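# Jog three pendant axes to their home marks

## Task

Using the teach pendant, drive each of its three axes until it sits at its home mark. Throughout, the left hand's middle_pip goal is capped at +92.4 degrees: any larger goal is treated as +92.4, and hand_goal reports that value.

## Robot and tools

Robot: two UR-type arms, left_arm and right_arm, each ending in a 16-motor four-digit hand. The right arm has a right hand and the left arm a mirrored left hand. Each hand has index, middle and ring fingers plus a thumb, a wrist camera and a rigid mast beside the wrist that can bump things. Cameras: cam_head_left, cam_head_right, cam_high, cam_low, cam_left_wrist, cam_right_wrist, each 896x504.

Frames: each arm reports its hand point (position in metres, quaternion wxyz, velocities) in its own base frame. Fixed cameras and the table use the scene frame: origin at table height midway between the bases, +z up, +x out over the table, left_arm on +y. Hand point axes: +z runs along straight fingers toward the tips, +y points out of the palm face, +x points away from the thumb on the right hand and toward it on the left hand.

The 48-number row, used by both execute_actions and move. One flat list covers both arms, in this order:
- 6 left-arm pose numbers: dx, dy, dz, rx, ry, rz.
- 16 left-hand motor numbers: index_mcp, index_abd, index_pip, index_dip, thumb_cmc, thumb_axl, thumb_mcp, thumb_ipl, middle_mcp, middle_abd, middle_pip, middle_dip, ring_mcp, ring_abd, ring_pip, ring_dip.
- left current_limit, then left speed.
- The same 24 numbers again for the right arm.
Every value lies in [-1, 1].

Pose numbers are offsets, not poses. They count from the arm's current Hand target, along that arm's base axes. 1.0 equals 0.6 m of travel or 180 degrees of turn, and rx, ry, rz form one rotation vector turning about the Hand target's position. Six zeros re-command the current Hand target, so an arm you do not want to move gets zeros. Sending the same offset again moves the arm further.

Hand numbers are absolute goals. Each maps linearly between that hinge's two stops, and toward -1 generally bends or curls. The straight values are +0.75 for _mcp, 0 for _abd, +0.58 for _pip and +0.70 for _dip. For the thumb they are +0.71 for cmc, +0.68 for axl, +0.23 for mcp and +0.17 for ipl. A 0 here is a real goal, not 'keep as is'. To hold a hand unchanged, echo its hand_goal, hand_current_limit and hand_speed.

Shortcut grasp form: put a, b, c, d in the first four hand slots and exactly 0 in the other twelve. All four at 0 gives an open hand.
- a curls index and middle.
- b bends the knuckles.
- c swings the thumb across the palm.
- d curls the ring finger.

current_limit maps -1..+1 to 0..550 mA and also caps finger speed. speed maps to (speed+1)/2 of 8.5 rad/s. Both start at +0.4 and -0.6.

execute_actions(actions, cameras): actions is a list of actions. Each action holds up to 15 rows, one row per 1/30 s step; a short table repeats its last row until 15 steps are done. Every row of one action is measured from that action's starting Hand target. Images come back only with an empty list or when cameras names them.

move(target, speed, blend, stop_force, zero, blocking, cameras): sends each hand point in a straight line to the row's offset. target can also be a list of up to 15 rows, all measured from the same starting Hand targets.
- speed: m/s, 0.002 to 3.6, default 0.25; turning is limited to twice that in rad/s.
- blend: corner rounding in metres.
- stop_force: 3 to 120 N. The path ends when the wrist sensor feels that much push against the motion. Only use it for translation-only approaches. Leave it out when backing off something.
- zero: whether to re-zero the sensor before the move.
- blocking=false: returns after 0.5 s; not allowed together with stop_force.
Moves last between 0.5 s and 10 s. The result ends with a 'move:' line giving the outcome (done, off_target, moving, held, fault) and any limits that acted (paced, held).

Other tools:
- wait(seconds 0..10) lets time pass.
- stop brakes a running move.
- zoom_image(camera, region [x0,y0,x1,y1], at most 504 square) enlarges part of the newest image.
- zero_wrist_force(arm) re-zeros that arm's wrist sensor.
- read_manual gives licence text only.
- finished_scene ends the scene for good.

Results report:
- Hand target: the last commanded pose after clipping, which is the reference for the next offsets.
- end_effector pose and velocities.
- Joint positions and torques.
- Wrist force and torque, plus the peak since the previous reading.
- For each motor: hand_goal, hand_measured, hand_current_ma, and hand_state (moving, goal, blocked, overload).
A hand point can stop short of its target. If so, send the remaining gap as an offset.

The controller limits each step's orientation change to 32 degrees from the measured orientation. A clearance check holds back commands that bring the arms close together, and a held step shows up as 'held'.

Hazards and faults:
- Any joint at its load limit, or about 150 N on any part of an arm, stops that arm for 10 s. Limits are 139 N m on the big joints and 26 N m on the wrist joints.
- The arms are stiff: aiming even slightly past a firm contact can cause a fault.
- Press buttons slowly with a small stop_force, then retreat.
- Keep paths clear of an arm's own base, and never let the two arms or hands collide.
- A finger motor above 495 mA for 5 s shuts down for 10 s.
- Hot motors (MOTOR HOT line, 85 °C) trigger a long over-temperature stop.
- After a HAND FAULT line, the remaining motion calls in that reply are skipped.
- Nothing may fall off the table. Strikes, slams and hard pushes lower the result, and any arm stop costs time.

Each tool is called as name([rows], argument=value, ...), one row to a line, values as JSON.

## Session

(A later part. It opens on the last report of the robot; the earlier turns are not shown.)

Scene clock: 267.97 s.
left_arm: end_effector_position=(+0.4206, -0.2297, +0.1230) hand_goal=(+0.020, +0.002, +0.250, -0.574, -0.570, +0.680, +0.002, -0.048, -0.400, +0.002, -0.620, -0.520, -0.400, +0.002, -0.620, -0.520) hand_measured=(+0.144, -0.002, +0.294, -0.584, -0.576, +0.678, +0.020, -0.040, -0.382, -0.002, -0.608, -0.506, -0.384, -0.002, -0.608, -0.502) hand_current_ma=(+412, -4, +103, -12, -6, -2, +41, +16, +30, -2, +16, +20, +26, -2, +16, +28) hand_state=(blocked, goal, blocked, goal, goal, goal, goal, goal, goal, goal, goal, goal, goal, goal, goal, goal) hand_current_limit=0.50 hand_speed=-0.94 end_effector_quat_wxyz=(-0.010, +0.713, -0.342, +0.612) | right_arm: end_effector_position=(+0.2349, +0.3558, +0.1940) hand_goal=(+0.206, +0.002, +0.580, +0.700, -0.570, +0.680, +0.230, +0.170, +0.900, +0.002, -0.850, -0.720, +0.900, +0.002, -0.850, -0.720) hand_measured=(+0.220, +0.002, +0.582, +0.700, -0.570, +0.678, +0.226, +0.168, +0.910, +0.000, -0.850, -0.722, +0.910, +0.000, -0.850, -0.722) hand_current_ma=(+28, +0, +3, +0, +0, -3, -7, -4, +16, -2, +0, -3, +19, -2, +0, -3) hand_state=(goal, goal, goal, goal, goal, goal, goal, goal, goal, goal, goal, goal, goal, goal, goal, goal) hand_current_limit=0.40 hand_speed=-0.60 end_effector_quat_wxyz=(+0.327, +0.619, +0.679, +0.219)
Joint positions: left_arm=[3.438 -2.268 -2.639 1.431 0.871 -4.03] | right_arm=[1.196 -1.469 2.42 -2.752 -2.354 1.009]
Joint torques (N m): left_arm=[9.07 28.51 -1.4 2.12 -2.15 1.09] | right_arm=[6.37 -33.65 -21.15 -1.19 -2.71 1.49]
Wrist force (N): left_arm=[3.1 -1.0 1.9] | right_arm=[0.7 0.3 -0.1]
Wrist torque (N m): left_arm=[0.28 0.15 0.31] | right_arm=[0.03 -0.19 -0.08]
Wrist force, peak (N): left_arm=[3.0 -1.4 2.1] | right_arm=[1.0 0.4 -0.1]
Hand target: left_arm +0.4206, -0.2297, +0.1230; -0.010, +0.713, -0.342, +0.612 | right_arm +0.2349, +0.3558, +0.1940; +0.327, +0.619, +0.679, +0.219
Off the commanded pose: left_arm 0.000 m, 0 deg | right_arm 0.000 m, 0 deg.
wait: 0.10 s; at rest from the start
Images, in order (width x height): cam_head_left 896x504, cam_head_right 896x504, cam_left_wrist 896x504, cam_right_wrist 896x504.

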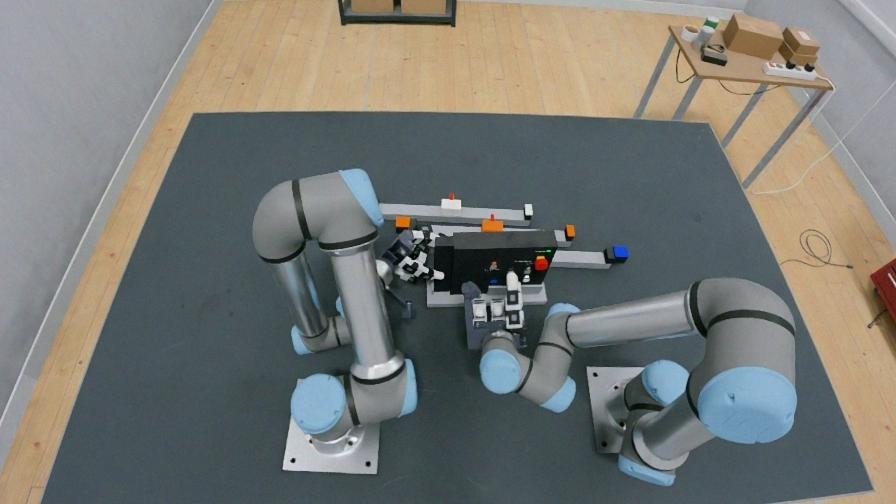

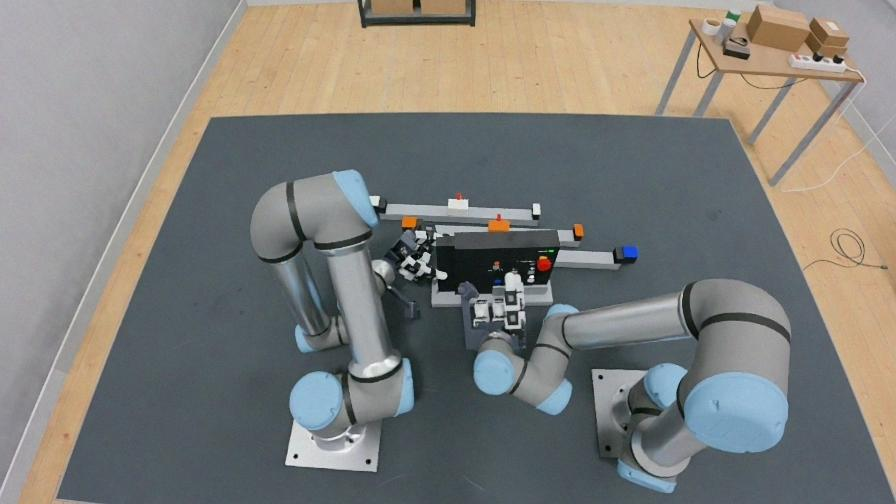

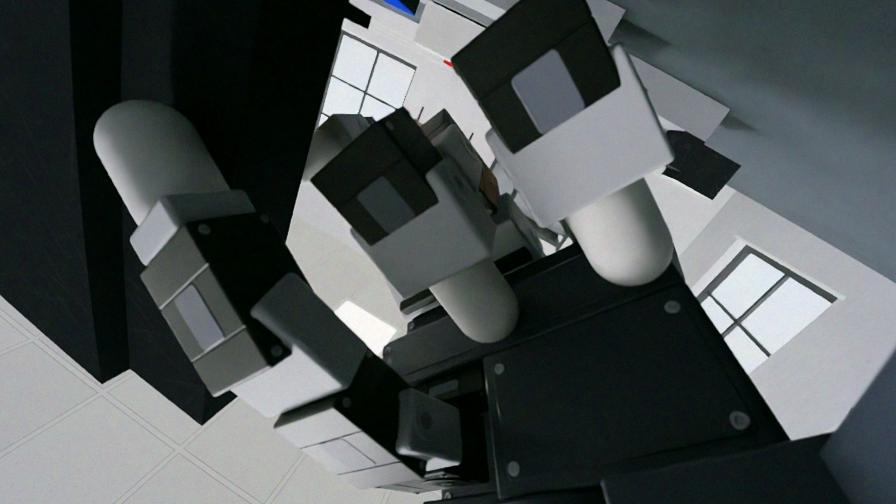

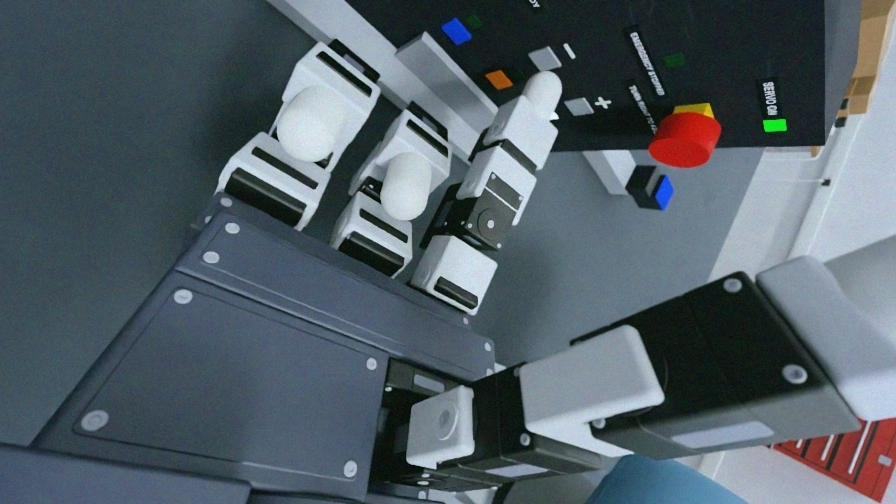

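zoom_image(camera="cam_head_left", region=[430, 185, 510, 235])

zoom_image(camera="cam_head_right", region=[440, 185, 520, 235])

Scaled by 6.300 from the camera's 896x504 image, which has a finer 1280x720 frame.

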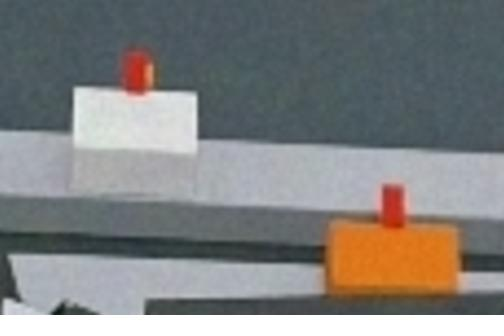

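Scaled by 6.300 from the camera's 896x504 image, which has a finer 1280x720 frame.

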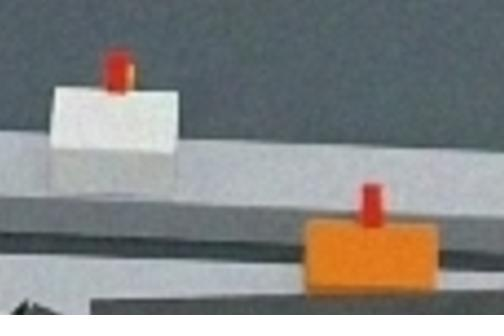

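move(target=[0,0,0,0,0,0,0.02,0.001,0.25,-0.575,-0.571,0.68,0.001,-0.049,-0.40,0.001,-0.62,-0.52,-0.40,0.001,-0.62,-0.52,0.5,-0.94,0.02,0.0009,0,0,0,0,0.205,0.001,0.58,0.70,-0.57,0.68,0.23,0.17,0.90,0.001,-0.85,-0.72,0.90,0.001,-0.85,-0.72,0.4,-0.6], speed=0.03)

move(target=[0,0,0,0,0,0,0.02,0.001,0.25,-0.575,-0.571,0.68,0.001,-0.049,-0.40,0.001,-0.62,-0.52,-0.40,0.001,-0.62,-0.52,0.5,-0.94,-0.02,-0.0009,0,0,0,0,0.205,0.001,0.58,0.70,-0.57,0.68,0.23,0.17,0.90,0.001,-0.85,-0.72,0.90,0.001,-0.85,-0.72,0.4,-0.6], speed=0.05, cameras=["cam_high", "cam_low", "cam_head_left"])

zoom_image(camera="cam_high", region=[460, 305, 510, 355])

zoom_image(camera="cam_low", region=[240, 255, 320, 305])

zoom_image(camera="cam_head_left", region=[430, 185, 510, 235])

Scene clock: 277.87 s.
left_arm: end_effector_position=(+0.4206, -0.2297, +0.1230) hand_goal=(+0.020, +0.002, +0.250, -0.574, -0.570, +0.680, +0.002, -0.048, -0.400, +0.002, -0.620, -0.520, -0.400, +0.002, -0.620, -0.520) hand_measured=(+0.144, -0.002, +0.294, -0.584, -0.576, +0.678, +0.020, -0.040, -0.382, -0.002, -0.608, -0.506, -0.384, -0.002, -0.608, -0.502) hand_current_ma=(+412, -4, +103, -12, -6, -2, +41, +16, +30, -2, +16, +20, +26, -2, +16, +28) hand_state=(blocked, goal, blocked, goal, goal, goal, goal, goal, goal, goal, goal, goal, goal, goal, goal, goal) hand_current_limit=0.50 hand_speed=-0.94 end_effector_quat_wxyz=(-0.010, +0.713, -0.342, +0.612) | right_arm: end_effector_position=(+0.2468, +0.3563, +0.1940) hand_goal=(+0.206, +0.002, +0.580, +0.700, -0.570, +0.680, +0.230, +0.170, +0.900, +0.002, -0.850, -0.720, +0.900, +0.002, -0.850, -0.720) hand_measured=(+0.220, +0.002, +0.582, +0.700, -0.570, +0.678, +0.226, +0.168, +0.910, +0.000, -0.850, -0.722, +0.910, +0.000, -0.850, -0.722) hand_current_ma=(+28, +0, +3, +0, +0, -3, -7, -4, +16, -2, +0, -3, +19, -2, +0, -3) hand_state=(goal, goal, goal, goal, goal, goal, goal, goal, goal, goal, goal, goal, goal, goal, goal, goal) hand_current_limit=0.40 hand_speed=-0.60 end_effector_quat_wxyz=(+0.327, +0.619, +0.679, +0.219)
Joint positions: left_arm=[3.438 -2.268 -2.639 1.431 0.871 -4.03] | right_arm=[1.166 -1.457 2.418 -2.79 -2.347 0.969]
Joint torques (N m): left_arm=[9.24 28.84 -2.21 2.14 -2.13 1.24] | right_arm=[-7.32 -8.08 -22.15 -4.45 -0.16 -1.67]
Wrist force (N): left_arm=[2.8 -1.1 1.9] | right_arm=[0.5 -1.5 -2.2]
Wrist torque (N m): left_arm=[0.27 0.18 0.29] | right_arm=[0.14 -0.20 0.07]
Wrist force, peak (N): left_arm=[3.1 -1.1 2.0] | right_arm=[0.5 -1.5 -2.2]
Hand target: left_arm +0.4206, -0.2297, +0.1230; -0.010, +0.713, -0.342, +0.612 | right_arm +0.2469, +0.3563, +0.1940; +0.327, +0.619, +0.679, +0.219
Off the commanded pose: left_arm 0.000 m, 0 deg | right_arm 0.000 m, 0 deg.
move: done

Scene clock: 278.70 s.
left_arm: end_effector_position=(+0.4206, -0.2297, +0.1230) hand_goal=(+0.020, +0.002, +0.250, -0.574, -0.570, +0.680, +0.002, -0.048, -0.400, +0.002, -0.620, -0.520, -0.400, +0.002, -0.620, -0.520) hand_measured=(+0.144, -0.002, +0.294, -0.584, -0.576, +0.678, +0.020, -0.040, -0.382, -0.002, -0.608, -0.506, -0.384, -0.002, -0.608, -0.502) hand_current_ma=(+412, -4, +103, -12, -6, -2, +41, +16, +30, -2, +16, +20, +26, -2, +16, +28) hand_state=(blocked, goal, blocked, goal, goal, goal, goal, goal, goal, goal, goal, goal, goal, goal, goal, goal) hand_current_limit=0.50 hand_speed=-0.94 end_effector_quat_wxyz=(-0.010, +0.713, -0.342, +0.612) | right_arm: end_effector_position=(+0.2349, +0.3558, +0.1940) hand_goal=(+0.206, +0.002, +0.580, +0.700, -0.570, +0.680, +0.230, +0.170, +0.900, +0.002, -0.850, -0.720, +0.900, +0.002, -0.850, -0.720) hand_measured=(+0.220, +0.002, +0.582, +0.700, -0.570, +0.678, +0.226, +0.168, +0.910, +0.000, -0.850, -0.722, +0.910, +0.000, -0.850, -0.722) hand_current_ma=(+27, +0, +3, +0, +0, -3, -7, -4, +16, -2, +0, -3, +19, -2, +0, -3) hand_state=(goal, goal, goal, goal, goal, goal, goal, goal, goal, goal, goal, goal, goal, goal, goal, goal) hand_current_limit=0.40 hand_speed=-0.60 end_effector_quat_wxyz=(+0.327, +0.619, +0.679, +0.219)
Joint positions: left_arm=[3.438 -2.268 -2.639 1.431 0.871 -4.03] | right_arm=[1.196 -1.469 2.42 -2.752 -2.354 1.009]
Joint torques (N m): left_arm=[9.12 28.63 -1.41 2.08 -2.23 1.18] | right_arm=[6.6 -33.83 -13.42 -1.13 -2.66 1.36]
Wrist force (N): left_arm=[2.8 -1.0 1.8] | right_arm=[0.6 0.3 0.0]
Wrist torque (N m): left_arm=[0.29 0.18 0.29] | right_arm=[0.03 -0.18 -0.08]
Wrist force, peak (N): left_arm=[3.1 -1.1 2.0] | right_arm=[0.6 -1.2 -2.4]
Hand target: left_arm +0.4206, -0.2297, +0.1230; -0.010, +0.713, -0.342, +0.612 | right_arm +0.2349, +0.3558, +0.1940; +0.327, +0.619, +0.679, +0.219
Off the commanded pose: left_arm 0.000 m, 0 deg | right_arm 0.000 m, 0 deg.
move: done
Images, in order (width x height): cam_head_left 896x504, cam_high 896x504, cam_low 896x504.

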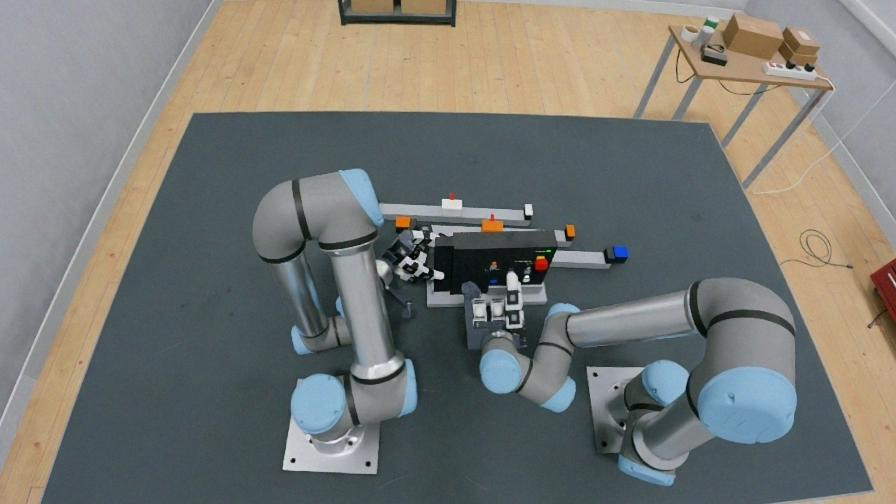

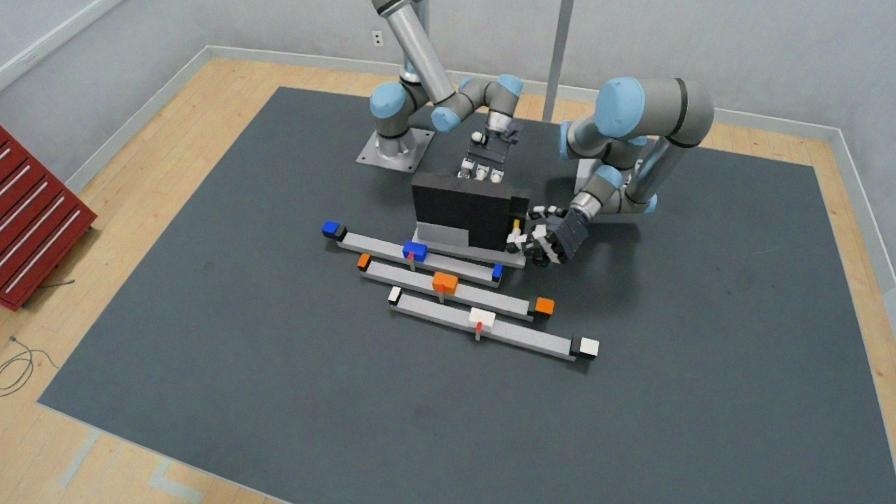

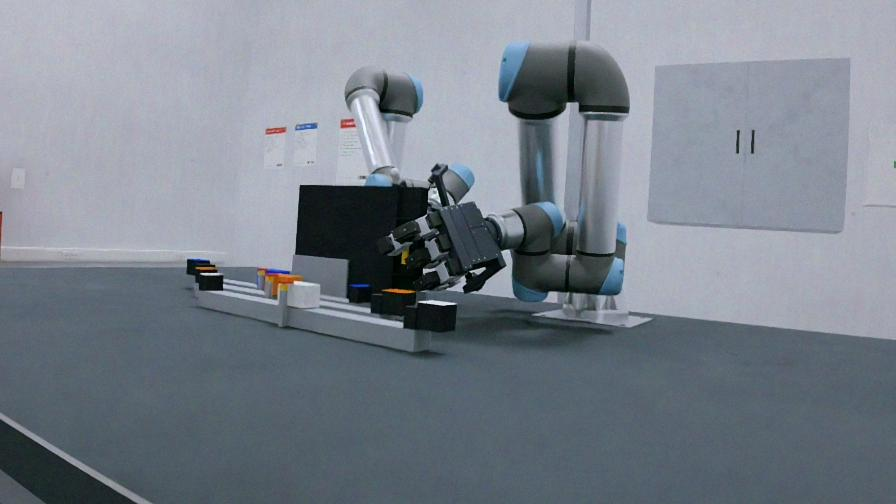

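Scaled by 10.080 from the camera's 896x504 image, which has a finer 1280x720 frame.

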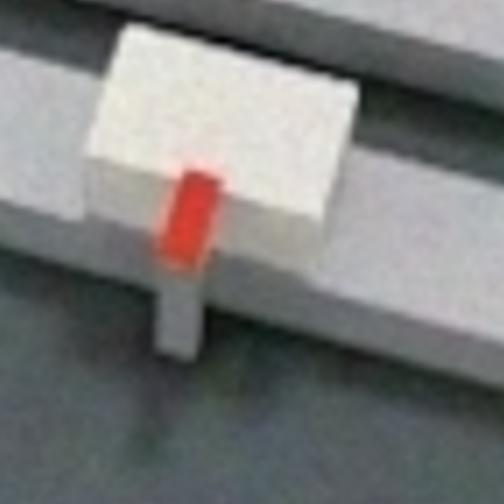

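Scaled by 6.300 from the camera's 896x504 image, which has a finer 1280x720 frame.

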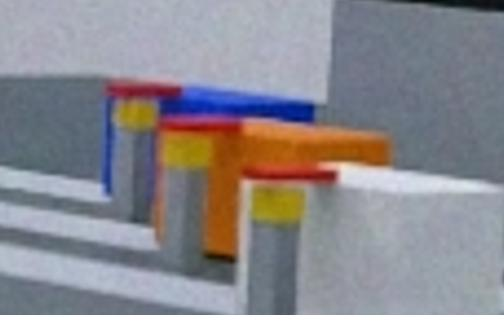

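Scaled by 6.300 from the camera's 896x504 image, which has a finer 1280x720 frame.

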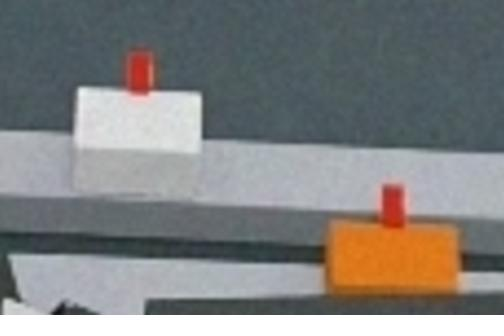

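move([
  [0,0,0,0,0,0,0.02,0.001,0.25,-0.575,-0.571,0.68,0.001,-0.049,-0.40,0.001,-0.62,-0.52,-0.40,0.001,-0.62,-0.52,0.5,-0.94,-0.05,0,0.40,0,0,0,0.205,0.001,0.58,0.70,-0.57,0.68,0.23,0.17,0.90,0.001,-0.85,-0.72,0.90,0.001,-0.85,-0.72,0.4,-0.6],
  [0,0,0,0,0,0,0.02,0.001,0.25,-0.575,-0.571,0.68,0.001,-0.049,-0.40,0.001,-0.62,-0.52,-0.40,0.001,-0.62,-0.52,0.5,-0.94,0.46,0.006,0.44,0.2058,0.0353,0,0.205,0.001,0.58,0.70,-0.57,0.68,0.23,0.17,0.90,0.001,-0.85,-0.72,0.90,0.001,-0.85,-0.72,0.4,-0.6],
], speed=0.25, blend=0.04, cameras=["cam_right_wrist", "cam_high"])

Scene clock: 284.23 s.
left_arm: end_effector_position=(+0.4206, -0.2297, +0.1230) hand_goal=(+0.020, +0.002, +0.250, -0.574, -0.570, +0.680, +0.002, -0.048, -0.400, +0.002, -0.620, -0.520, -0.400, +0.002, -0.620, -0.520) hand_measured=(+0.144, -0.002, +0.294, -0.584, -0.576, +0.678, +0.020, -0.040, -0.382, -0.002, -0.608, -0.506, -0.384, -0.002, -0.608, -0.502) hand_current_ma=(+412, -4, +103, -12, -6, -2, +41, +16, +30, -2, +16, +20, +26, -2, +16, +28) hand_state=(blocked, goal, blocked, goal, goal, goal, goal, goal, goal, goal, goal, goal, goal, goal, goal, goal) hand_current_limit=0.50 hand_speed=-0.94 end_effector_quat_wxyz=(-0.010, +0.713, -0.342, +0.612) | right_arm: end_effector_position=(+0.5108, +0.3594, +0.4580) hand_goal=(+0.206, +0.002, +0.580, +0.700, -0.570, +0.680, +0.230, +0.170, +0.900, +0.002, -0.850, -0.720, +0.900, +0.002, -0.850, -0.720) hand_measured=(+0.220, +0.002, +0.582, +0.700, -0.568, +0.678, +0.226, +0.168, +0.908, +0.000, -0.850, -0.722, +0.910, +0.000, -0.850, -0.722) hand_current_ma=(+27, +0, +3, +0, +2, -3, -7, -4, +14, -2, +0, -3, +16, -2, +0, -3) hand_state=(goal, goal, goal, goal, goal, goal, goal, goal, goal, goal, goal, goal, goal, goal, goal, goal) hand_current_limit=0.40 hand_speed=-0.60 end_effector_quat_wxyz=(+0.076, +0.702, +0.591, +0.389)
Joint positions: left_arm=[3.438 -2.268 -2.639 1.431 0.871 -4.03] | right_arm=[0.516 -1.647 1.856 -2.595 -1.578 0.684]
Joint torques (N m): left_arm=[8.33 29.66 -1.88 2.02 -2.06 1.13] | right_arm=[-7.92 -8.63 -30.87 -4.75 1.25 1.35]
Wrist force (N): left_arm=[2.5 -1.1 2.0] | right_arm=[1.0 0.2 0.2]
Wrist torque (N m): left_arm=[0.27 0.22 0.26] | right_arm=[0.07 -0.15 0.05]
Wrist force, peak (N): left_arm=[3.1 -1.1 2.1] | right_arm=[1.0 1.7 1.0]
Hand target: left_arm +0.4206, -0.2297, +0.1230; -0.010, +0.713, -0.342, +0.612 | right_arm +0.5109, +0.3594, +0.4580; +0.076, +0.702, +0.591, +0.389
Off the commanded pose: left_arm 0.000 m, 0 deg | right_arm 0.000 m, 0 deg.
move: done
Images, in order (width x height): cam_high 896x504, cam_right_wrist 896x504.

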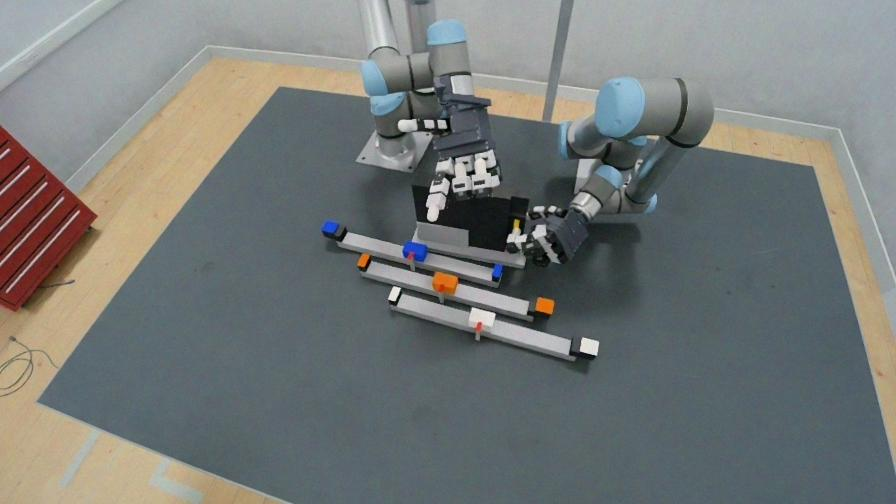

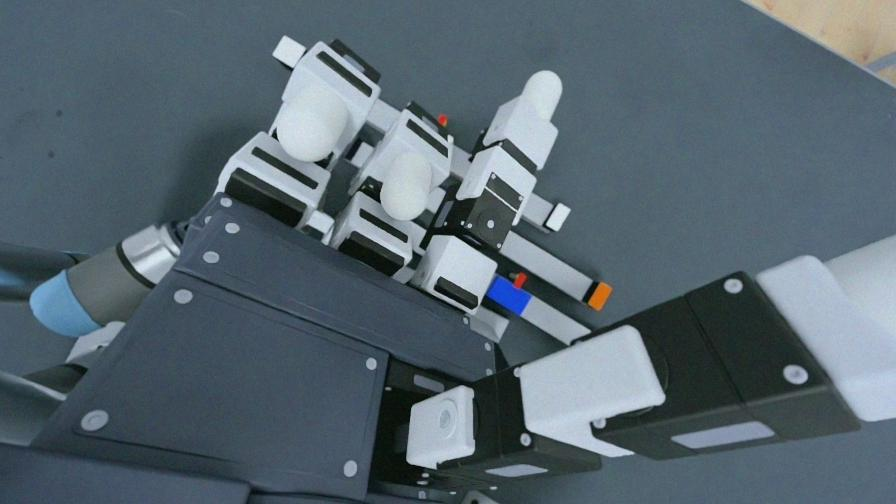

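zoom_image(camera="cam_right_wrist", region=[480, 255, 550, 325])

zoom_image(camera="cam_right_wrist", region=[400, 85, 470, 155])

zoom_image(camera="cam_high", region=[392, 235, 442, 285])

Scaled by 7.200 from the camera's 896x504 image, which has a finer 1280x720 frame.

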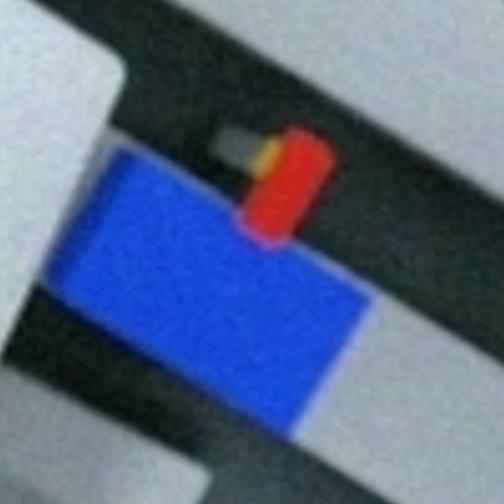

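Scaled by 7.200 from the camera's 896x504 image, which has a finer 1280x720 frame.

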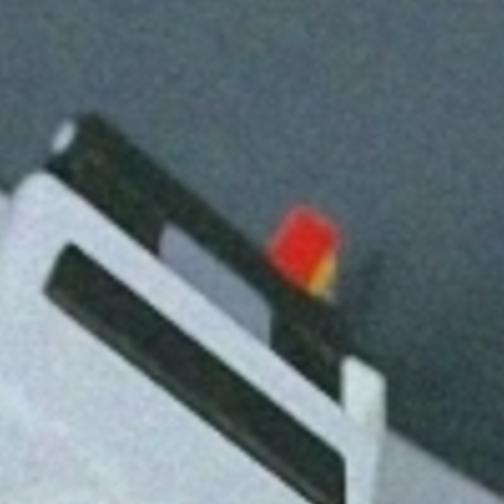

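Scaled by 10.080 from the camera's 896x504 image, which has a finer 1280x720 frame.

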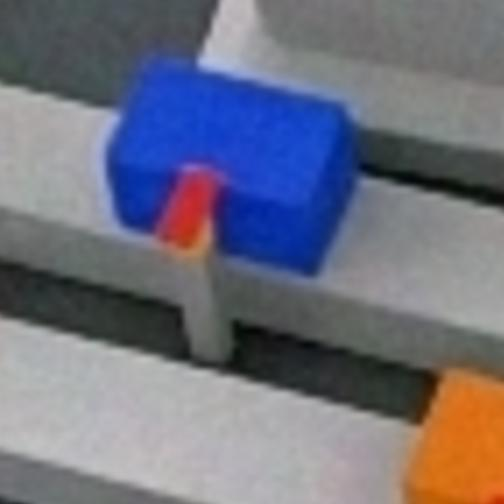

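move(target=[0,0,0,0,0,0,0.02,0.001,0.25,-0.575,-0.571,0.68,0.001,-0.049,-0.40,0.001,-0.62,-0.52,-0.40,0.001,-0.62,-0.52,0.5,-0.94,0,0.067,0,0.099,0.05,0,0.205,0.001,0.58,0.70,-0.57,0.68,0.23,0.17,0.90,0.001,-0.85,-0.72,0.90,0.001,-0.85,-0.72,0.4,-0.6], speed=0.3, cameras=["cam_right_wrist"])

Scene clock: 288.47 s.
left_arm: end_effector_position=(+0.4206, -0.2297, +0.1230) hand_goal=(+0.020, +0.002, +0.250, -0.574, -0.570, +0.680, +0.002, -0.048, -0.400, +0.002, -0.620, -0.520, -0.400, +0.002, -0.620, -0.520) hand_measured=(+0.144, -0.002, +0.294, -0.584, -0.576, +0.678, +0.020, -0.040, -0.382, -0.002, -0.608, -0.506, -0.384, -0.002, -0.608, -0.502) hand_current_ma=(+412, -4, +103, -12, -6, -2, +41, +16, +30, -2, +16, +20, +26, -2, +16, +28) hand_state=(blocked, goal, blocked, goal, goal, goal, goal, goal, goal, goal, goal, goal, goal, goal, goal, goal) hand_current_limit=0.50 hand_speed=-0.94 end_effector_quat_wxyz=(-0.010, +0.713, -0.342, +0.612) | right_arm: end_effector_position=(+0.5109, +0.3996, +0.4580) hand_goal=(+0.206, +0.002, +0.580, +0.700, -0.570, +0.680, +0.230, +0.170, +0.900, +0.002, -0.850, -0.720, +0.900, +0.002, -0.850, -0.720) hand_measured=(+0.220, +0.002, +0.582, +0.700, -0.566, +0.678, +0.226, +0.168, +0.906, +0.000, -0.850, -0.722, +0.906, +0.000, -0.850, -0.722) hand_current_ma=(+27, +0, +3, +0, +5, -3, -7, -4, +9, -2, +0, -3, +11, -2, +0, -3) hand_state=(goal, goal, goal, goal, goal, goal, goal, goal, goal, goal, goal, goal, goal, goal, goal, goal) hand_current_limit=0.40 hand_speed=-0.60 end_effector_quat_wxyz=(-0.080, +0.734, +0.528, +0.420)
Joint positions: left_arm=[3.438 -2.268 -2.639 1.431 0.871 -4.03] | right_arm=[0.494 -1.61 1.791 -2.61 -1.328 0.929]
Joint torques (N m): left_arm=[9.06 28.98 -2.16 2.1 -1.99 1.19] | right_arm=[-6.96 -9.98 -31.21 -4.6 1.71 1.41]
Wrist force (N): left_arm=[2.9 -1.0 1.8] | right_arm=[1.2 0.3 0.1]
Wrist torque (N m): left_arm=[0.28 0.17 0.29] | right_arm=[0.11 -0.12 0.09]
Wrist force, peak (N): left_arm=[3.1 -1.1 2.1] | right_arm=[1.9 0.2 0.2]
Hand target: left_arm +0.4206, -0.2297, +0.1230; -0.010, +0.713, -0.342, +0.612 | right_arm +0.5109, +0.3996, +0.4580; -0.080, +0.734, +0.528, +0.420
Off the commanded pose: left_arm 0.000 m, 0 deg | right_arm 0.000 m, 0 deg.
move: done
Images, in order (width x height): cam_right_wrist 896x504.

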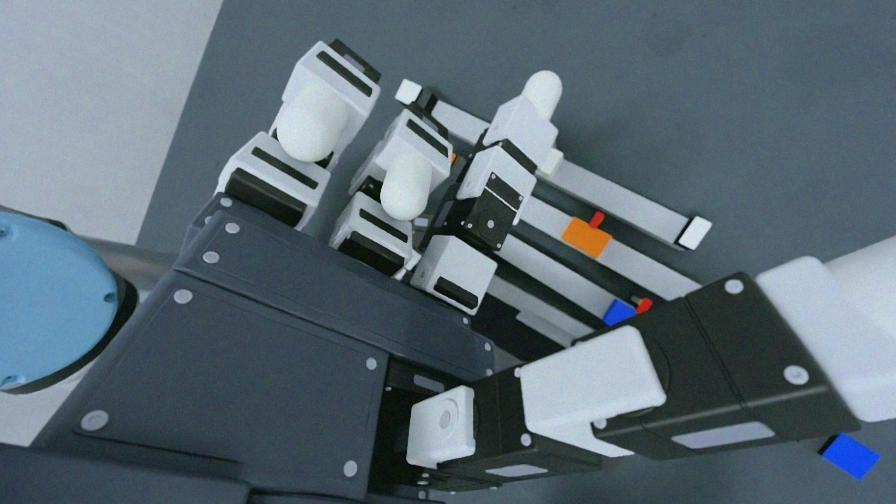

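zoom_image(camera="cam_right_wrist", region=[555, 195, 625, 265])

zoom_image(camera="cam_right_wrist", region=[600, 270, 670, 340])

Scaled by 7.200 from the camera's 896x504 image, which has a finer 1280x720 frame.

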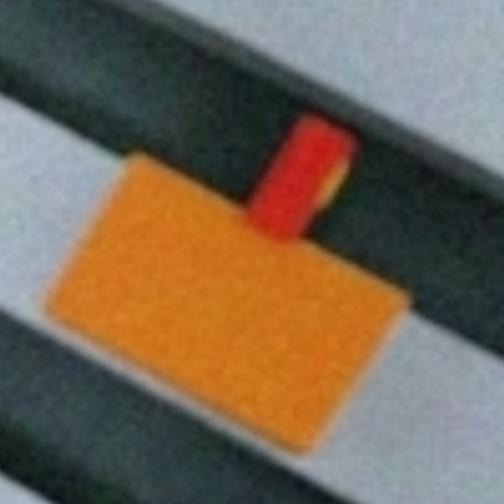

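Scaled by 7.200 from the camera's 896x504 image, which has a finer 1280x720 frame.

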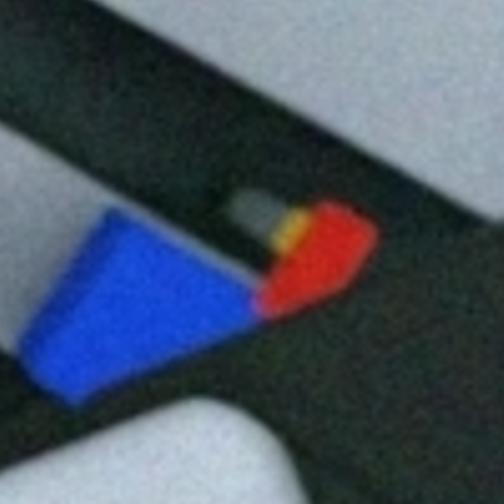

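zoom_image(camera="cam_right_wrist", region=[580, 200, 616, 236])

zoom_image(camera="cam_right_wrist", region=[626, 286, 662, 322])

Scaled by 14.000 from the camera's 896x504 image, which has a finer 1280x720 frame.

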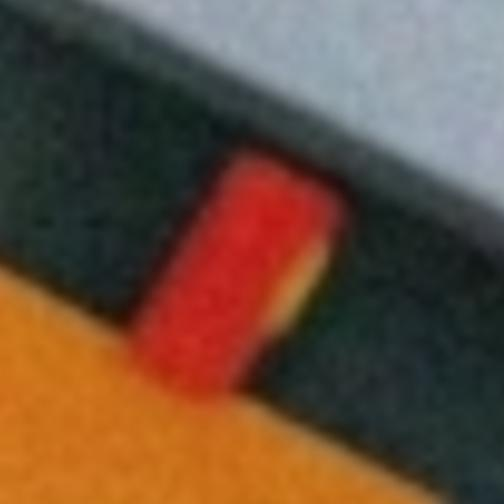

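Scaled by 14.000 from the camera's 896x504 image, which has a finer 1280x720 frame.

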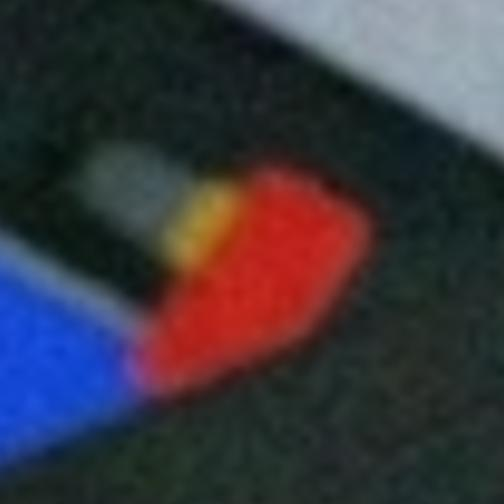

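move(target=[0,0,0,0,0,0,0.02,0.001,0.25,-0.575,-0.571,0.68,0.001,-0.049,-0.40,0.001,-0.62,-0.52,-0.40,0.001,-0.62,-0.52,0.5,-0.94,0.0075,-0.17,0,0,0,0,0.205,0.001,0.58,0.70,-0.57,0.68,0.23,0.17,0.90,0.001,-0.85,-0.72,0.90,0.001,-0.85,-0.72,0.4,-0.6], speed=0.3, cameras=["cam_right_wrist"])

Scene clock: 293.23 s.
left_arm: end_effector_position=(+0.4206, -0.2297, +0.1230) hand_goal=(+0.020, +0.002, +0.250, -0.574, -0.570, +0.680, +0.002, -0.048, -0.400, +0.002, -0.620, -0.520, -0.400, +0.002, -0.620, -0.520) hand_measured=(+0.144, -0.002, +0.294, -0.584, -0.576, +0.678, +0.020, -0.040, -0.382, -0.002, -0.608, -0.506, -0.384, -0.002, -0.608, -0.502) hand_current_ma=(+412, -4, +103, -12, -6, -2, +41, +16, +30, -2, +16, +20, +26, -2, +16, +28) hand_state=(blocked, goal, blocked, goal, goal, goal, goal, goal, goal, goal, goal, goal, goal, goal, goal, goal) hand_current_limit=0.50 hand_speed=-0.94 end_effector_quat_wxyz=(-0.010, +0.713, -0.342, +0.612) | right_arm: end_effector_position=(+0.5154, +0.2976, +0.4580) hand_goal=(+0.206, +0.002, +0.580, +0.700, -0.570, +0.680, +0.230, +0.170, +0.900, +0.002, -0.850, -0.720, +0.900, +0.002, -0.850, -0.720) hand_measured=(+0.220, +0.002, +0.582, +0.700, -0.566, +0.678, +0.226, +0.168, +0.906, +0.000, -0.850, -0.722, +0.906, +0.000, -0.850, -0.722) hand_current_ma=(+27, +0, +3, +0, +6, -3, -7, -4, +8, -2, +0, -3, +9, -2, +0, -3) hand_state=(goal, goal, goal, goal, goal, goal, goal, goal, goal, goal, goal, goal, goal, goal, goal, goal) hand_current_limit=0.40 hand_speed=-0.60 end_effector_quat_wxyz=(-0.080, +0.734, +0.528, +0.420)
Joint positions: left_arm=[3.438 -2.268 -2.639 1.431 0.871 -4.03] | right_arm=[0.253 -1.78 1.928 -2.52 -1.149 0.758]
Joint torques (N m): left_arm=[9.38 28.95 -1.74 1.91 -1.94 1.2] | right_arm=[-6.16 -29.09 -17.95 -1.37 1.96 -1.47]
Wrist force (N): left_arm=[2.8 -1.1 2.0] | right_arm=[1.2 0.3 0.1]
Wrist torque (N m): left_arm=[0.27 0.18 0.29] | right_arm=[0.11 -0.05 0.22]
Wrist force, peak (N): left_arm=[3.0 -1.1 2.1] | right_arm=[2.4 -0.6 1.3]
Hand target: left_arm +0.4206, -0.2297, +0.1230; -0.010, +0.713, -0.342, +0.612 | right_arm +0.5154, +0.2976, +0.4580; -0.080, +0.734, +0.528, +0.420
Off the commanded pose: left_arm 0.000 m, 0 deg | right_arm 0.000 m, 0 deg.
move: done
Images, in order (width x height): cam_right_wrist 896x504.

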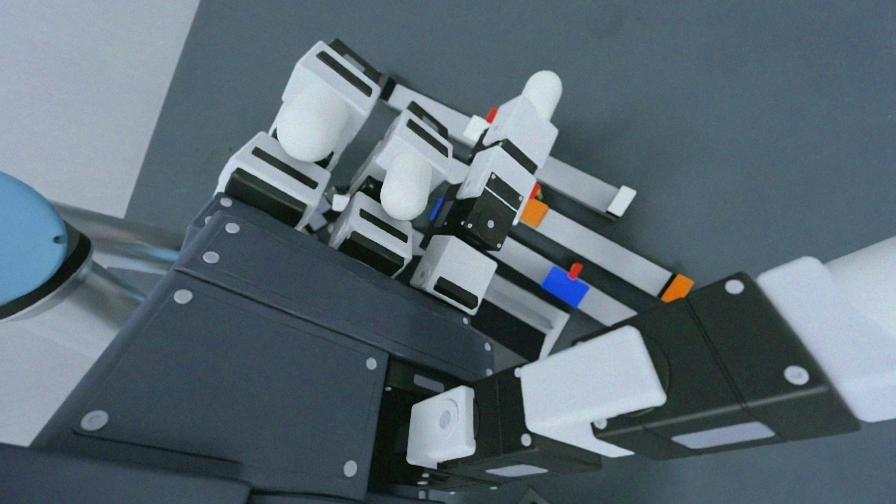

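zoom_image(camera="cam_right_wrist", region=[556, 252, 592, 288])

zoom_image(camera="cam_right_wrist", region=[470, 92, 506, 128])

zoom_image(camera="cam_right_wrist", region=[520, 175, 556, 211])

Scaled by 14.000 from the camera's 896x504 image, which has a finer 1280x720 frame.

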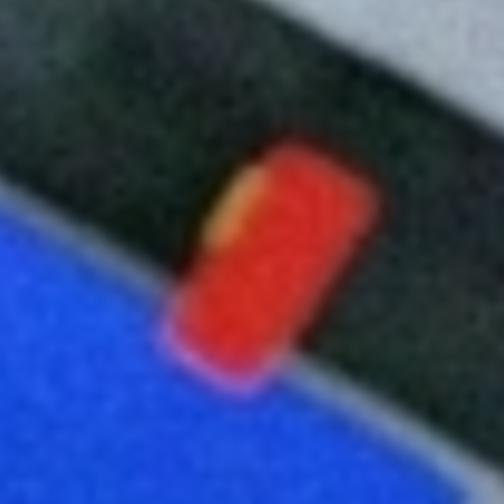

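Scaled by 14.000 from the camera's 896x504 image, which has a finer 1280x720 frame.

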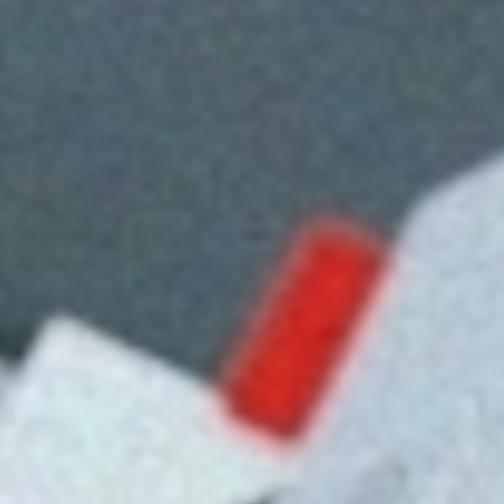

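Scaled by 14.000 from the camera's 896x504 image, which has a finer 1280x720 frame.

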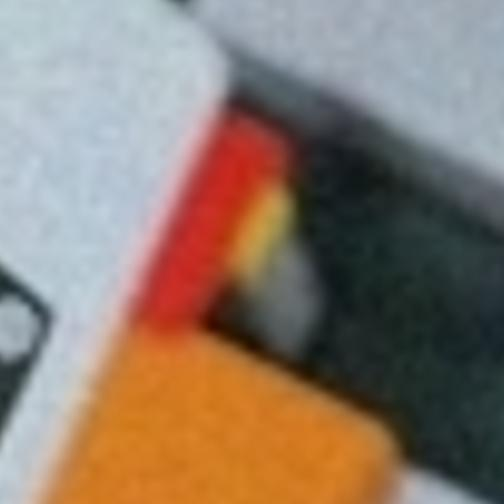

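move([
  [0,0,0,0,0,0,0.02,0.001,0.25,-0.575,-0.571,0.68,0.001,-0.049,-0.40,0.001,-0.62,-0.52,-0.40,0.001,-0.62,-0.52,0.5,-0.94,-0.5173,0.1457,-0.0467,-0.3048,-0.0848,0.0112,0.205,0.001,0.58,0.70,-0.57,0.68,0.23,0.17,0.90,0.001,-0.85,-0.72,0.90,0.001,-0.85,-0.72,0.4,-0.6],
  [0,0,0,0,0,0,0.02,0.001,0.25,-0.575,-0.571,0.68,0.001,-0.049,-0.40,0.001,-0.62,-0.52,-0.40,0.001,-0.62,-0.52,0.5,-0.94,-0.4707,0.1703,-0.5125,-0.3048,-0.0848,0.0112,0.205,0.001,0.58,0.70,-0.57,0.68,0.23,0.17,0.90,0.001,-0.85,-0.72,0.90,0.001,-0.85,-0.72,0.4,-0.6],
], speed=0.25, blend=0.04, cameras=["cam_right_wrist"])

Scene clock: 300.90 s.
left_arm: end_effector_position=(+0.4206, -0.2297, +0.1230) hand_goal=(+0.020, +0.002, +0.250, -0.574, -0.570, +0.680, +0.002, -0.048, -0.400, +0.002, -0.620, -0.520, -0.400, +0.002, -0.620, -0.520) hand_measured=(+0.144, -0.002, +0.294, -0.584, -0.576, +0.678, +0.020, -0.040, -0.382, -0.002, -0.608, -0.506, -0.384, -0.002, -0.608, -0.502) hand_current_ma=(+412, -4, +103, -12, -6, -2, +41, +16, +30, -2, +16, +20, +26, -2, +16, +28) hand_state=(blocked, goal, blocked, goal, goal, goal, goal, goal, goal, goal, goal, goal, goal, goal, goal, goal) hand_current_limit=0.50 hand_speed=-0.94 end_effector_quat_wxyz=(-0.010, +0.713, -0.342, +0.612) | right_arm: end_effector_position=(+0.2329, +0.3998, +0.1505) hand_goal=(+0.206, +0.002, +0.580, +0.700, -0.570, +0.680, +0.230, +0.170, +0.900, +0.002, -0.850, -0.720, +0.900, +0.002, -0.850, -0.720) hand_measured=(+0.220, +0.002, +0.582, +0.700, -0.568, +0.678, +0.226, +0.168, +0.904, +0.000, -0.850, -0.722, +0.904, +0.000, -0.850, -0.722) hand_current_ma=(+26, +0, +3, +0, +1, -3, -7, -4, +6, -2, +0, -3, +7, -2, +0, -3) hand_state=(goal, goal, goal, goal, goal, goal, goal, goal, goal, goal, goal, goal, goal, goal, goal, goal) hand_current_limit=0.40 hand_speed=-0.60 end_effector_quat_wxyz=(+0.327, +0.619, +0.679, +0.219)
Joint positions: left_arm=[3.438 -2.268 -2.639 1.431 0.871 -4.03] | right_arm=[1.239 -1.273 2.333 -2.818 -2.363 1.068]
Joint torques (N m): left_arm=[8.7 28.56 -1.36 1.85 -1.83 1.25] | right_arm=[-6.87 -14.79 -7.19 -4.19 -2.55 -1.26]
Wrist force (N): left_arm=[2.9 -0.9 2.0] | right_arm=[0.9 0.2 -0.1]
Wrist torque (N m): left_arm=[0.30 0.17 0.29] | right_arm=[0.04 -0.22 0.05]
Wrist force, peak (N): left_arm=[3.2 -1.3 2.0] | right_arm=[1.1 1.5 0.5]
Hand target: left_arm +0.4206, -0.2297, +0.1230; -0.010, +0.713, -0.342, +0.612 | right_arm +0.2329, +0.3998, +0.1505; +0.327, +0.619, +0.679, +0.219
Off the commanded pose: left_arm 0.000 m, 0 deg | right_arm 0.000 m, 0 deg.
move: done
Images, in order (width x height): cam_right_wrist 896x504.

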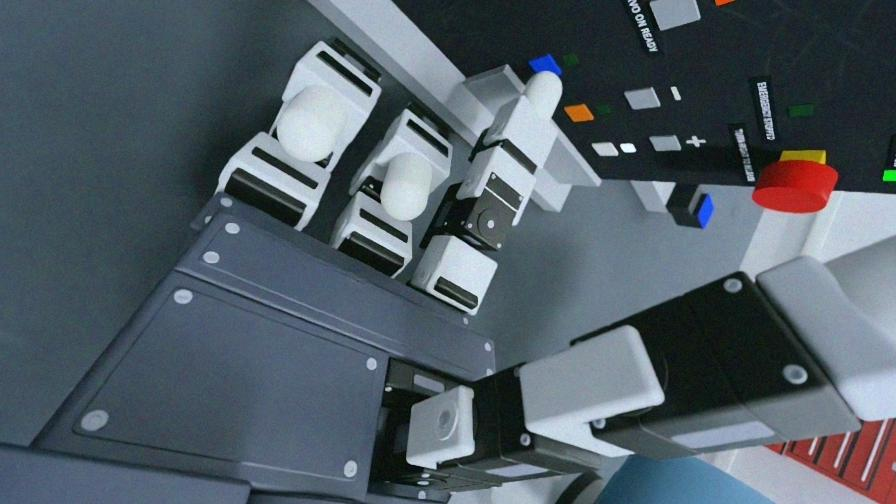

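move(target=[0,0,0,0,0,0,0.02,0.001,0.25,-0.575,-0.571,0.68,0.001,-0.049,-0.40,0.001,-0.62,-0.52,-0.40,0.001,-0.62,-0.52,0.5,-0.94,0.0217,0.001,0,0,0,0,0.205,0.001,0.58,0.70,-0.57,0.68,0.23,0.17,0.90,0.001,-0.85,-0.72,0.90,0.001,-0.85,-0.72,0.4,-0.6], speed=0.03)

move(target=[0,0,0,0,0,0,0.02,0.001,0.25,-0.575,-0.571,0.68,0.001,-0.049,-0.40,0.001,-0.62,-0.52,-0.40,0.001,-0.62,-0.52,0.5,-0.94,-0.0217,-0.001,0,0,0,0,0.205,0.001,0.58,0.70,-0.57,0.68,0.23,0.17,0.90,0.001,-0.85,-0.72,0.90,0.001,-0.85,-0.72,0.4,-0.6], speed=0.06)

move(target=[0,0,0,0,0,0,0.02,0.001,0.25,-0.575,-0.571,0.68,0.001,-0.049,-0.40,0.001,-0.62,-0.52,-0.40,0.001,-0.62,-0.52,0.5,-0.94,0.0032,-0.0733,0.0725,0,0,0,0.205,0.001,0.58,0.70,-0.57,0.68,0.23,0.17,0.90,0.001,-0.85,-0.72,0.90,0.001,-0.85,-0.72,0.4,-0.6], speed=0.12, cameras=["cam_right_wrist"])

Scene clock: 302.57 s.
left_arm: end_effector_position=(+0.4206, -0.2297, +0.1230) hand_goal=(+0.020, +0.002, +0.250, -0.574, -0.570, +0.680, +0.002, -0.048, -0.400, +0.002, -0.620, -0.520, -0.400, +0.002, -0.620, -0.520) hand_measured=(+0.160, -0.002, +0.294, -0.596, -0.576, +0.678, +0.004, -0.046, -0.382, -0.002, -0.608, -0.506, -0.384, -0.002, -0.608, -0.502) hand_current_ma=(+413, -4, +103, -41, -6, -2, +3, +3, +30, -2, +16, +20, +26, -2, +16, +28) hand_state=(blocked, goal, blocked, blocked, goal, goal, goal, goal, goal, goal, goal, goal, goal, goal, goal, goal) hand_current_limit=0.50 hand_speed=-0.94 end_effector_quat_wxyz=(-0.010, +0.713, -0.342, +0.612) | right_arm: end_effector_position=(+0.2459, +0.4004, +0.1505) hand_goal=(+0.206, +0.002, +0.580, +0.700, -0.570, +0.680, +0.230, +0.170, +0.900, +0.002, -0.850, -0.720, +0.900, +0.002, -0.850, -0.720) hand_measured=(+0.220, +0.000, +0.582, +0.700, -0.568, +0.678, +0.226, +0.168, +0.904, +0.000, -0.850, -0.722, +0.904, +0.000, -0.850, -0.722) hand_current_ma=(+25, -2, +3, +0, +1, -3, -7, -4, +6, -2, +0, -3, +7, -2, +0, -3) hand_state=(goal, goal, goal, goal, goal, goal, goal, goal, goal, goal, goal, goal, goal, goal, goal, goal) hand_current_limit=0.40 hand_speed=-0.60 end_effector_quat_wxyz=(+0.327, +0.619, +0.679, +0.219)
Joint positions: left_arm=[3.438 -2.268 -2.639 1.431 0.871 -4.03] | right_arm=[1.21 -1.262 2.33 -2.855 -2.357 1.027]
Joint torques (N m): left_arm=[5.43 28.96 -1.18 1.94 -1.8 1.1] | right_arm=[-15.41 -14.45 -24.1 -5.1 -2.45 -2.12]
Wrist force (N): left_arm=[3.1 -7.3 6.5] | right_arm=[0.9 -17.5 -19.1]
Wrist torque (N m): left_arm=[0.27 0.08 0.18] | right_arm=[0.98 -0.68 0.36]
Wrist force, peak (N): left_arm=[3.2 -7.0 6.8] | right_arm=[1.0 -17.4 -19.4]
Hand target: left_arm +0.4206, -0.2297, +0.1230; -0.010, +0.713, -0.342, +0.612 | right_arm +0.2460, +0.4004, +0.1505; +0.327, +0.619, +0.679, +0.219
Off the commanded pose: left_arm 0.000 m, 0 deg | right_arm 0.000 m, 0 deg.
move: done

Scene clock: 303.40 s.
left_arm: end_effector_position=(+0.4206, -0.2297, +0.1230) hand_goal=(+0.020, +0.002, +0.250, -0.574, -0.570, +0.680, +0.002, -0.048, -0.400, +0.002, -0.620, -0.520, -0.400, +0.002, -0.620, -0.520) hand_measured=(+0.148, -0.002, +0.294, -0.584, -0.576, +0.678, +0.018, -0.040, -0.382, -0.002, -0.608, -0.506, -0.384, -0.002, -0.608, -0.502) hand_current_ma=(+412, -4, +100, -13, -6, -1, +37, +12, +30, -2, +16, +20, +26, -2, +16, +28) hand_state=(blocked, goal, blocked, goal, goal, goal, goal, goal, goal, goal, goal, goal, goal, goal, goal, goal) hand_current_limit=0.50 hand_speed=-0.94 end_effector_quat_wxyz=(-0.010, +0.713, -0.342, +0.612) | right_arm: end_effector_position=(+0.2330, +0.3998, +0.1505) hand_goal=(+0.206, +0.002, +0.580, +0.700, -0.570, +0.680, +0.230, +0.170, +0.900, +0.002, -0.850, -0.720, +0.900, +0.002, -0.850, -0.720) hand_measured=(+0.218, +0.000, +0.582, +0.700, -0.568, +0.678, +0.226, +0.168, +0.904, +0.000, -0.850, -0.722, +0.904, +0.000, -0.850, -0.722) hand_current_ma=(+24, -1, +3, +0, +1, -3, -7, -4, +6, -2, +0, -3, +7, -2, +0, -3) hand_state=(goal, goal, goal, goal, goal, goal, goal, goal, goal, goal, goal, goal, goal, goal, goal, goal) hand_current_limit=0.40 hand_speed=-0.60 end_effector_quat_wxyz=(+0.327, +0.619, +0.679, +0.219)
Joint positions: left_arm=[3.438 -2.268 -2.639 1.431 0.871 -4.03] | right_arm=[1.239 -1.273 2.333 -2.819 -2.363 1.067]
Joint torques (N m): left_arm=[-1.83 28.66 -1.67 1.85 -1.76 1.18] | right_arm=[6.56 -40.73 -8.12 -1.05 -2.66 1.44]
Wrist force (N): left_arm=[3.4 -1.3 1.8] | right_arm=[0.8 0.2 -0.4]
Wrist torque (N m): left_arm=[0.27 0.17 0.27] | right_arm=[0.08 -0.19 -0.05]
Wrist force, peak (N): left_arm=[3.1 -7.3 6.3] | right_arm=[1.1 -17.5 -19.3]
Hand target: left_arm +0.4206, -0.2297, +0.1230; -0.010, +0.713, -0.342, +0.612 | right_arm +0.2329, +0.3998, +0.1505; +0.327, +0.619, +0.679, +0.219
Off the commanded pose: left_arm 0.000 m, 0 deg | right_arm 0.000 m, 0 deg.
move: done

Scene clock: 304.43 s.
left_arm: end_effector_position=(+0.4206, -0.2297, +0.1230) hand_goal=(+0.020, +0.002, +0.250, -0.574, -0.570, +0.680, +0.002, -0.048, -0.400, +0.002, -0.620, -0.520, -0.400, +0.002, -0.620, -0.520) hand_measured=(+0.148, -0.002, +0.294, -0.584, -0.576, +0.678, +0.018, -0.040, -0.382, -0.002, -0.608, -0.506, -0.384, -0.002, -0.608, -0.502) hand_current_ma=(+412, -4, +100, -13, -6, -1, +37, +12, +30, -2, +16, +20, +26, -2, +16, +28) hand_state=(blocked, goal, blocked, goal, goal, goal, goal, goal, goal, goal, goal, goal, goal, goal, goal, goal) hand_current_limit=0.50 hand_speed=-0.94 end_effector_quat_wxyz=(-0.010, +0.713, -0.342, +0.612) | right_arm: end_effector_position=(+0.2349, +0.3558, +0.1940) hand_goal=(+0.206, +0.002, +0.580, +0.700, -0.570, +0.680, +0.230, +0.170, +0.900, +0.002, -0.850, -0.720, +0.900, +0.002, -0.850, -0.720) hand_measured=(+0.218, +0.000, +0.582, +0.700, -0.570, +0.678, +0.226, +0.168, +0.904, +0.000, -0.850, -0.722, +0.904, +0.000, -0.850, -0.722) hand_current_ma=(+24, -1, +3, +0, +1, -3, -7, -4, +6, -2, +0, -3, +7, -2, +0, -3) hand_state=(goal, goal, goal, goal, goal, goal, goal, goal, goal, goal, goal, goal, goal, goal, goal, goal) hand_current_limit=0.40 hand_speed=-0.60 end_effector_quat_wxyz=(+0.327, +0.619, +0.679, +0.219)
Joint positions: left_arm=[3.438 -2.268 -2.639 1.431 0.871 -4.03] | right_arm=[1.196 -1.469 2.42 -2.753 -2.354 1.007]
Joint torques (N m): left_arm=[-10.24 28.96 -1.47 2.01 -1.8 1.2] | right_arm=[-6.71 -34.74 -9.23 -1.17 0.02 -1.3]
Wrist force (N): left_arm=[3.4 -1.4 1.5] | right_arm=[0.7 0.3 -0.2]
Wrist torque (N m): left_arm=[0.28 0.16 0.28] | right_arm=[0.04 -0.20 0.02]
Wrist force, peak (N): left_arm=[3.6 -1.4 1.8] | right_arm=[1.6 -0.5 0.0]
Hand target: left_arm +0.4206, -0.2297, +0.1230; -0.010, +0.713, -0.342, +0.612 | right_arm +0.2349, +0.3558, +0.1940; +0.327, +0.619, +0.679, +0.219
Off the commanded pose: left_arm 0.000 m, 0 deg | right_arm 0.000 m, 0 deg.
move: done
Images, in order (width x height): cam_right_wrist 896x504.

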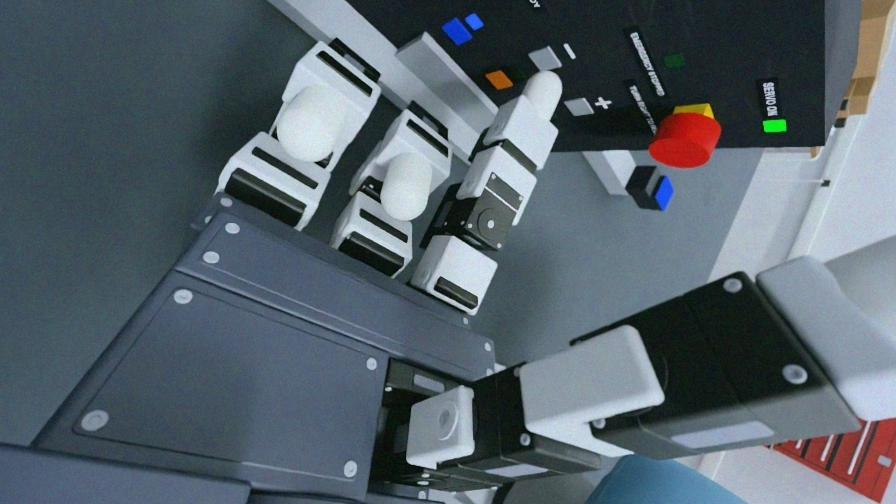

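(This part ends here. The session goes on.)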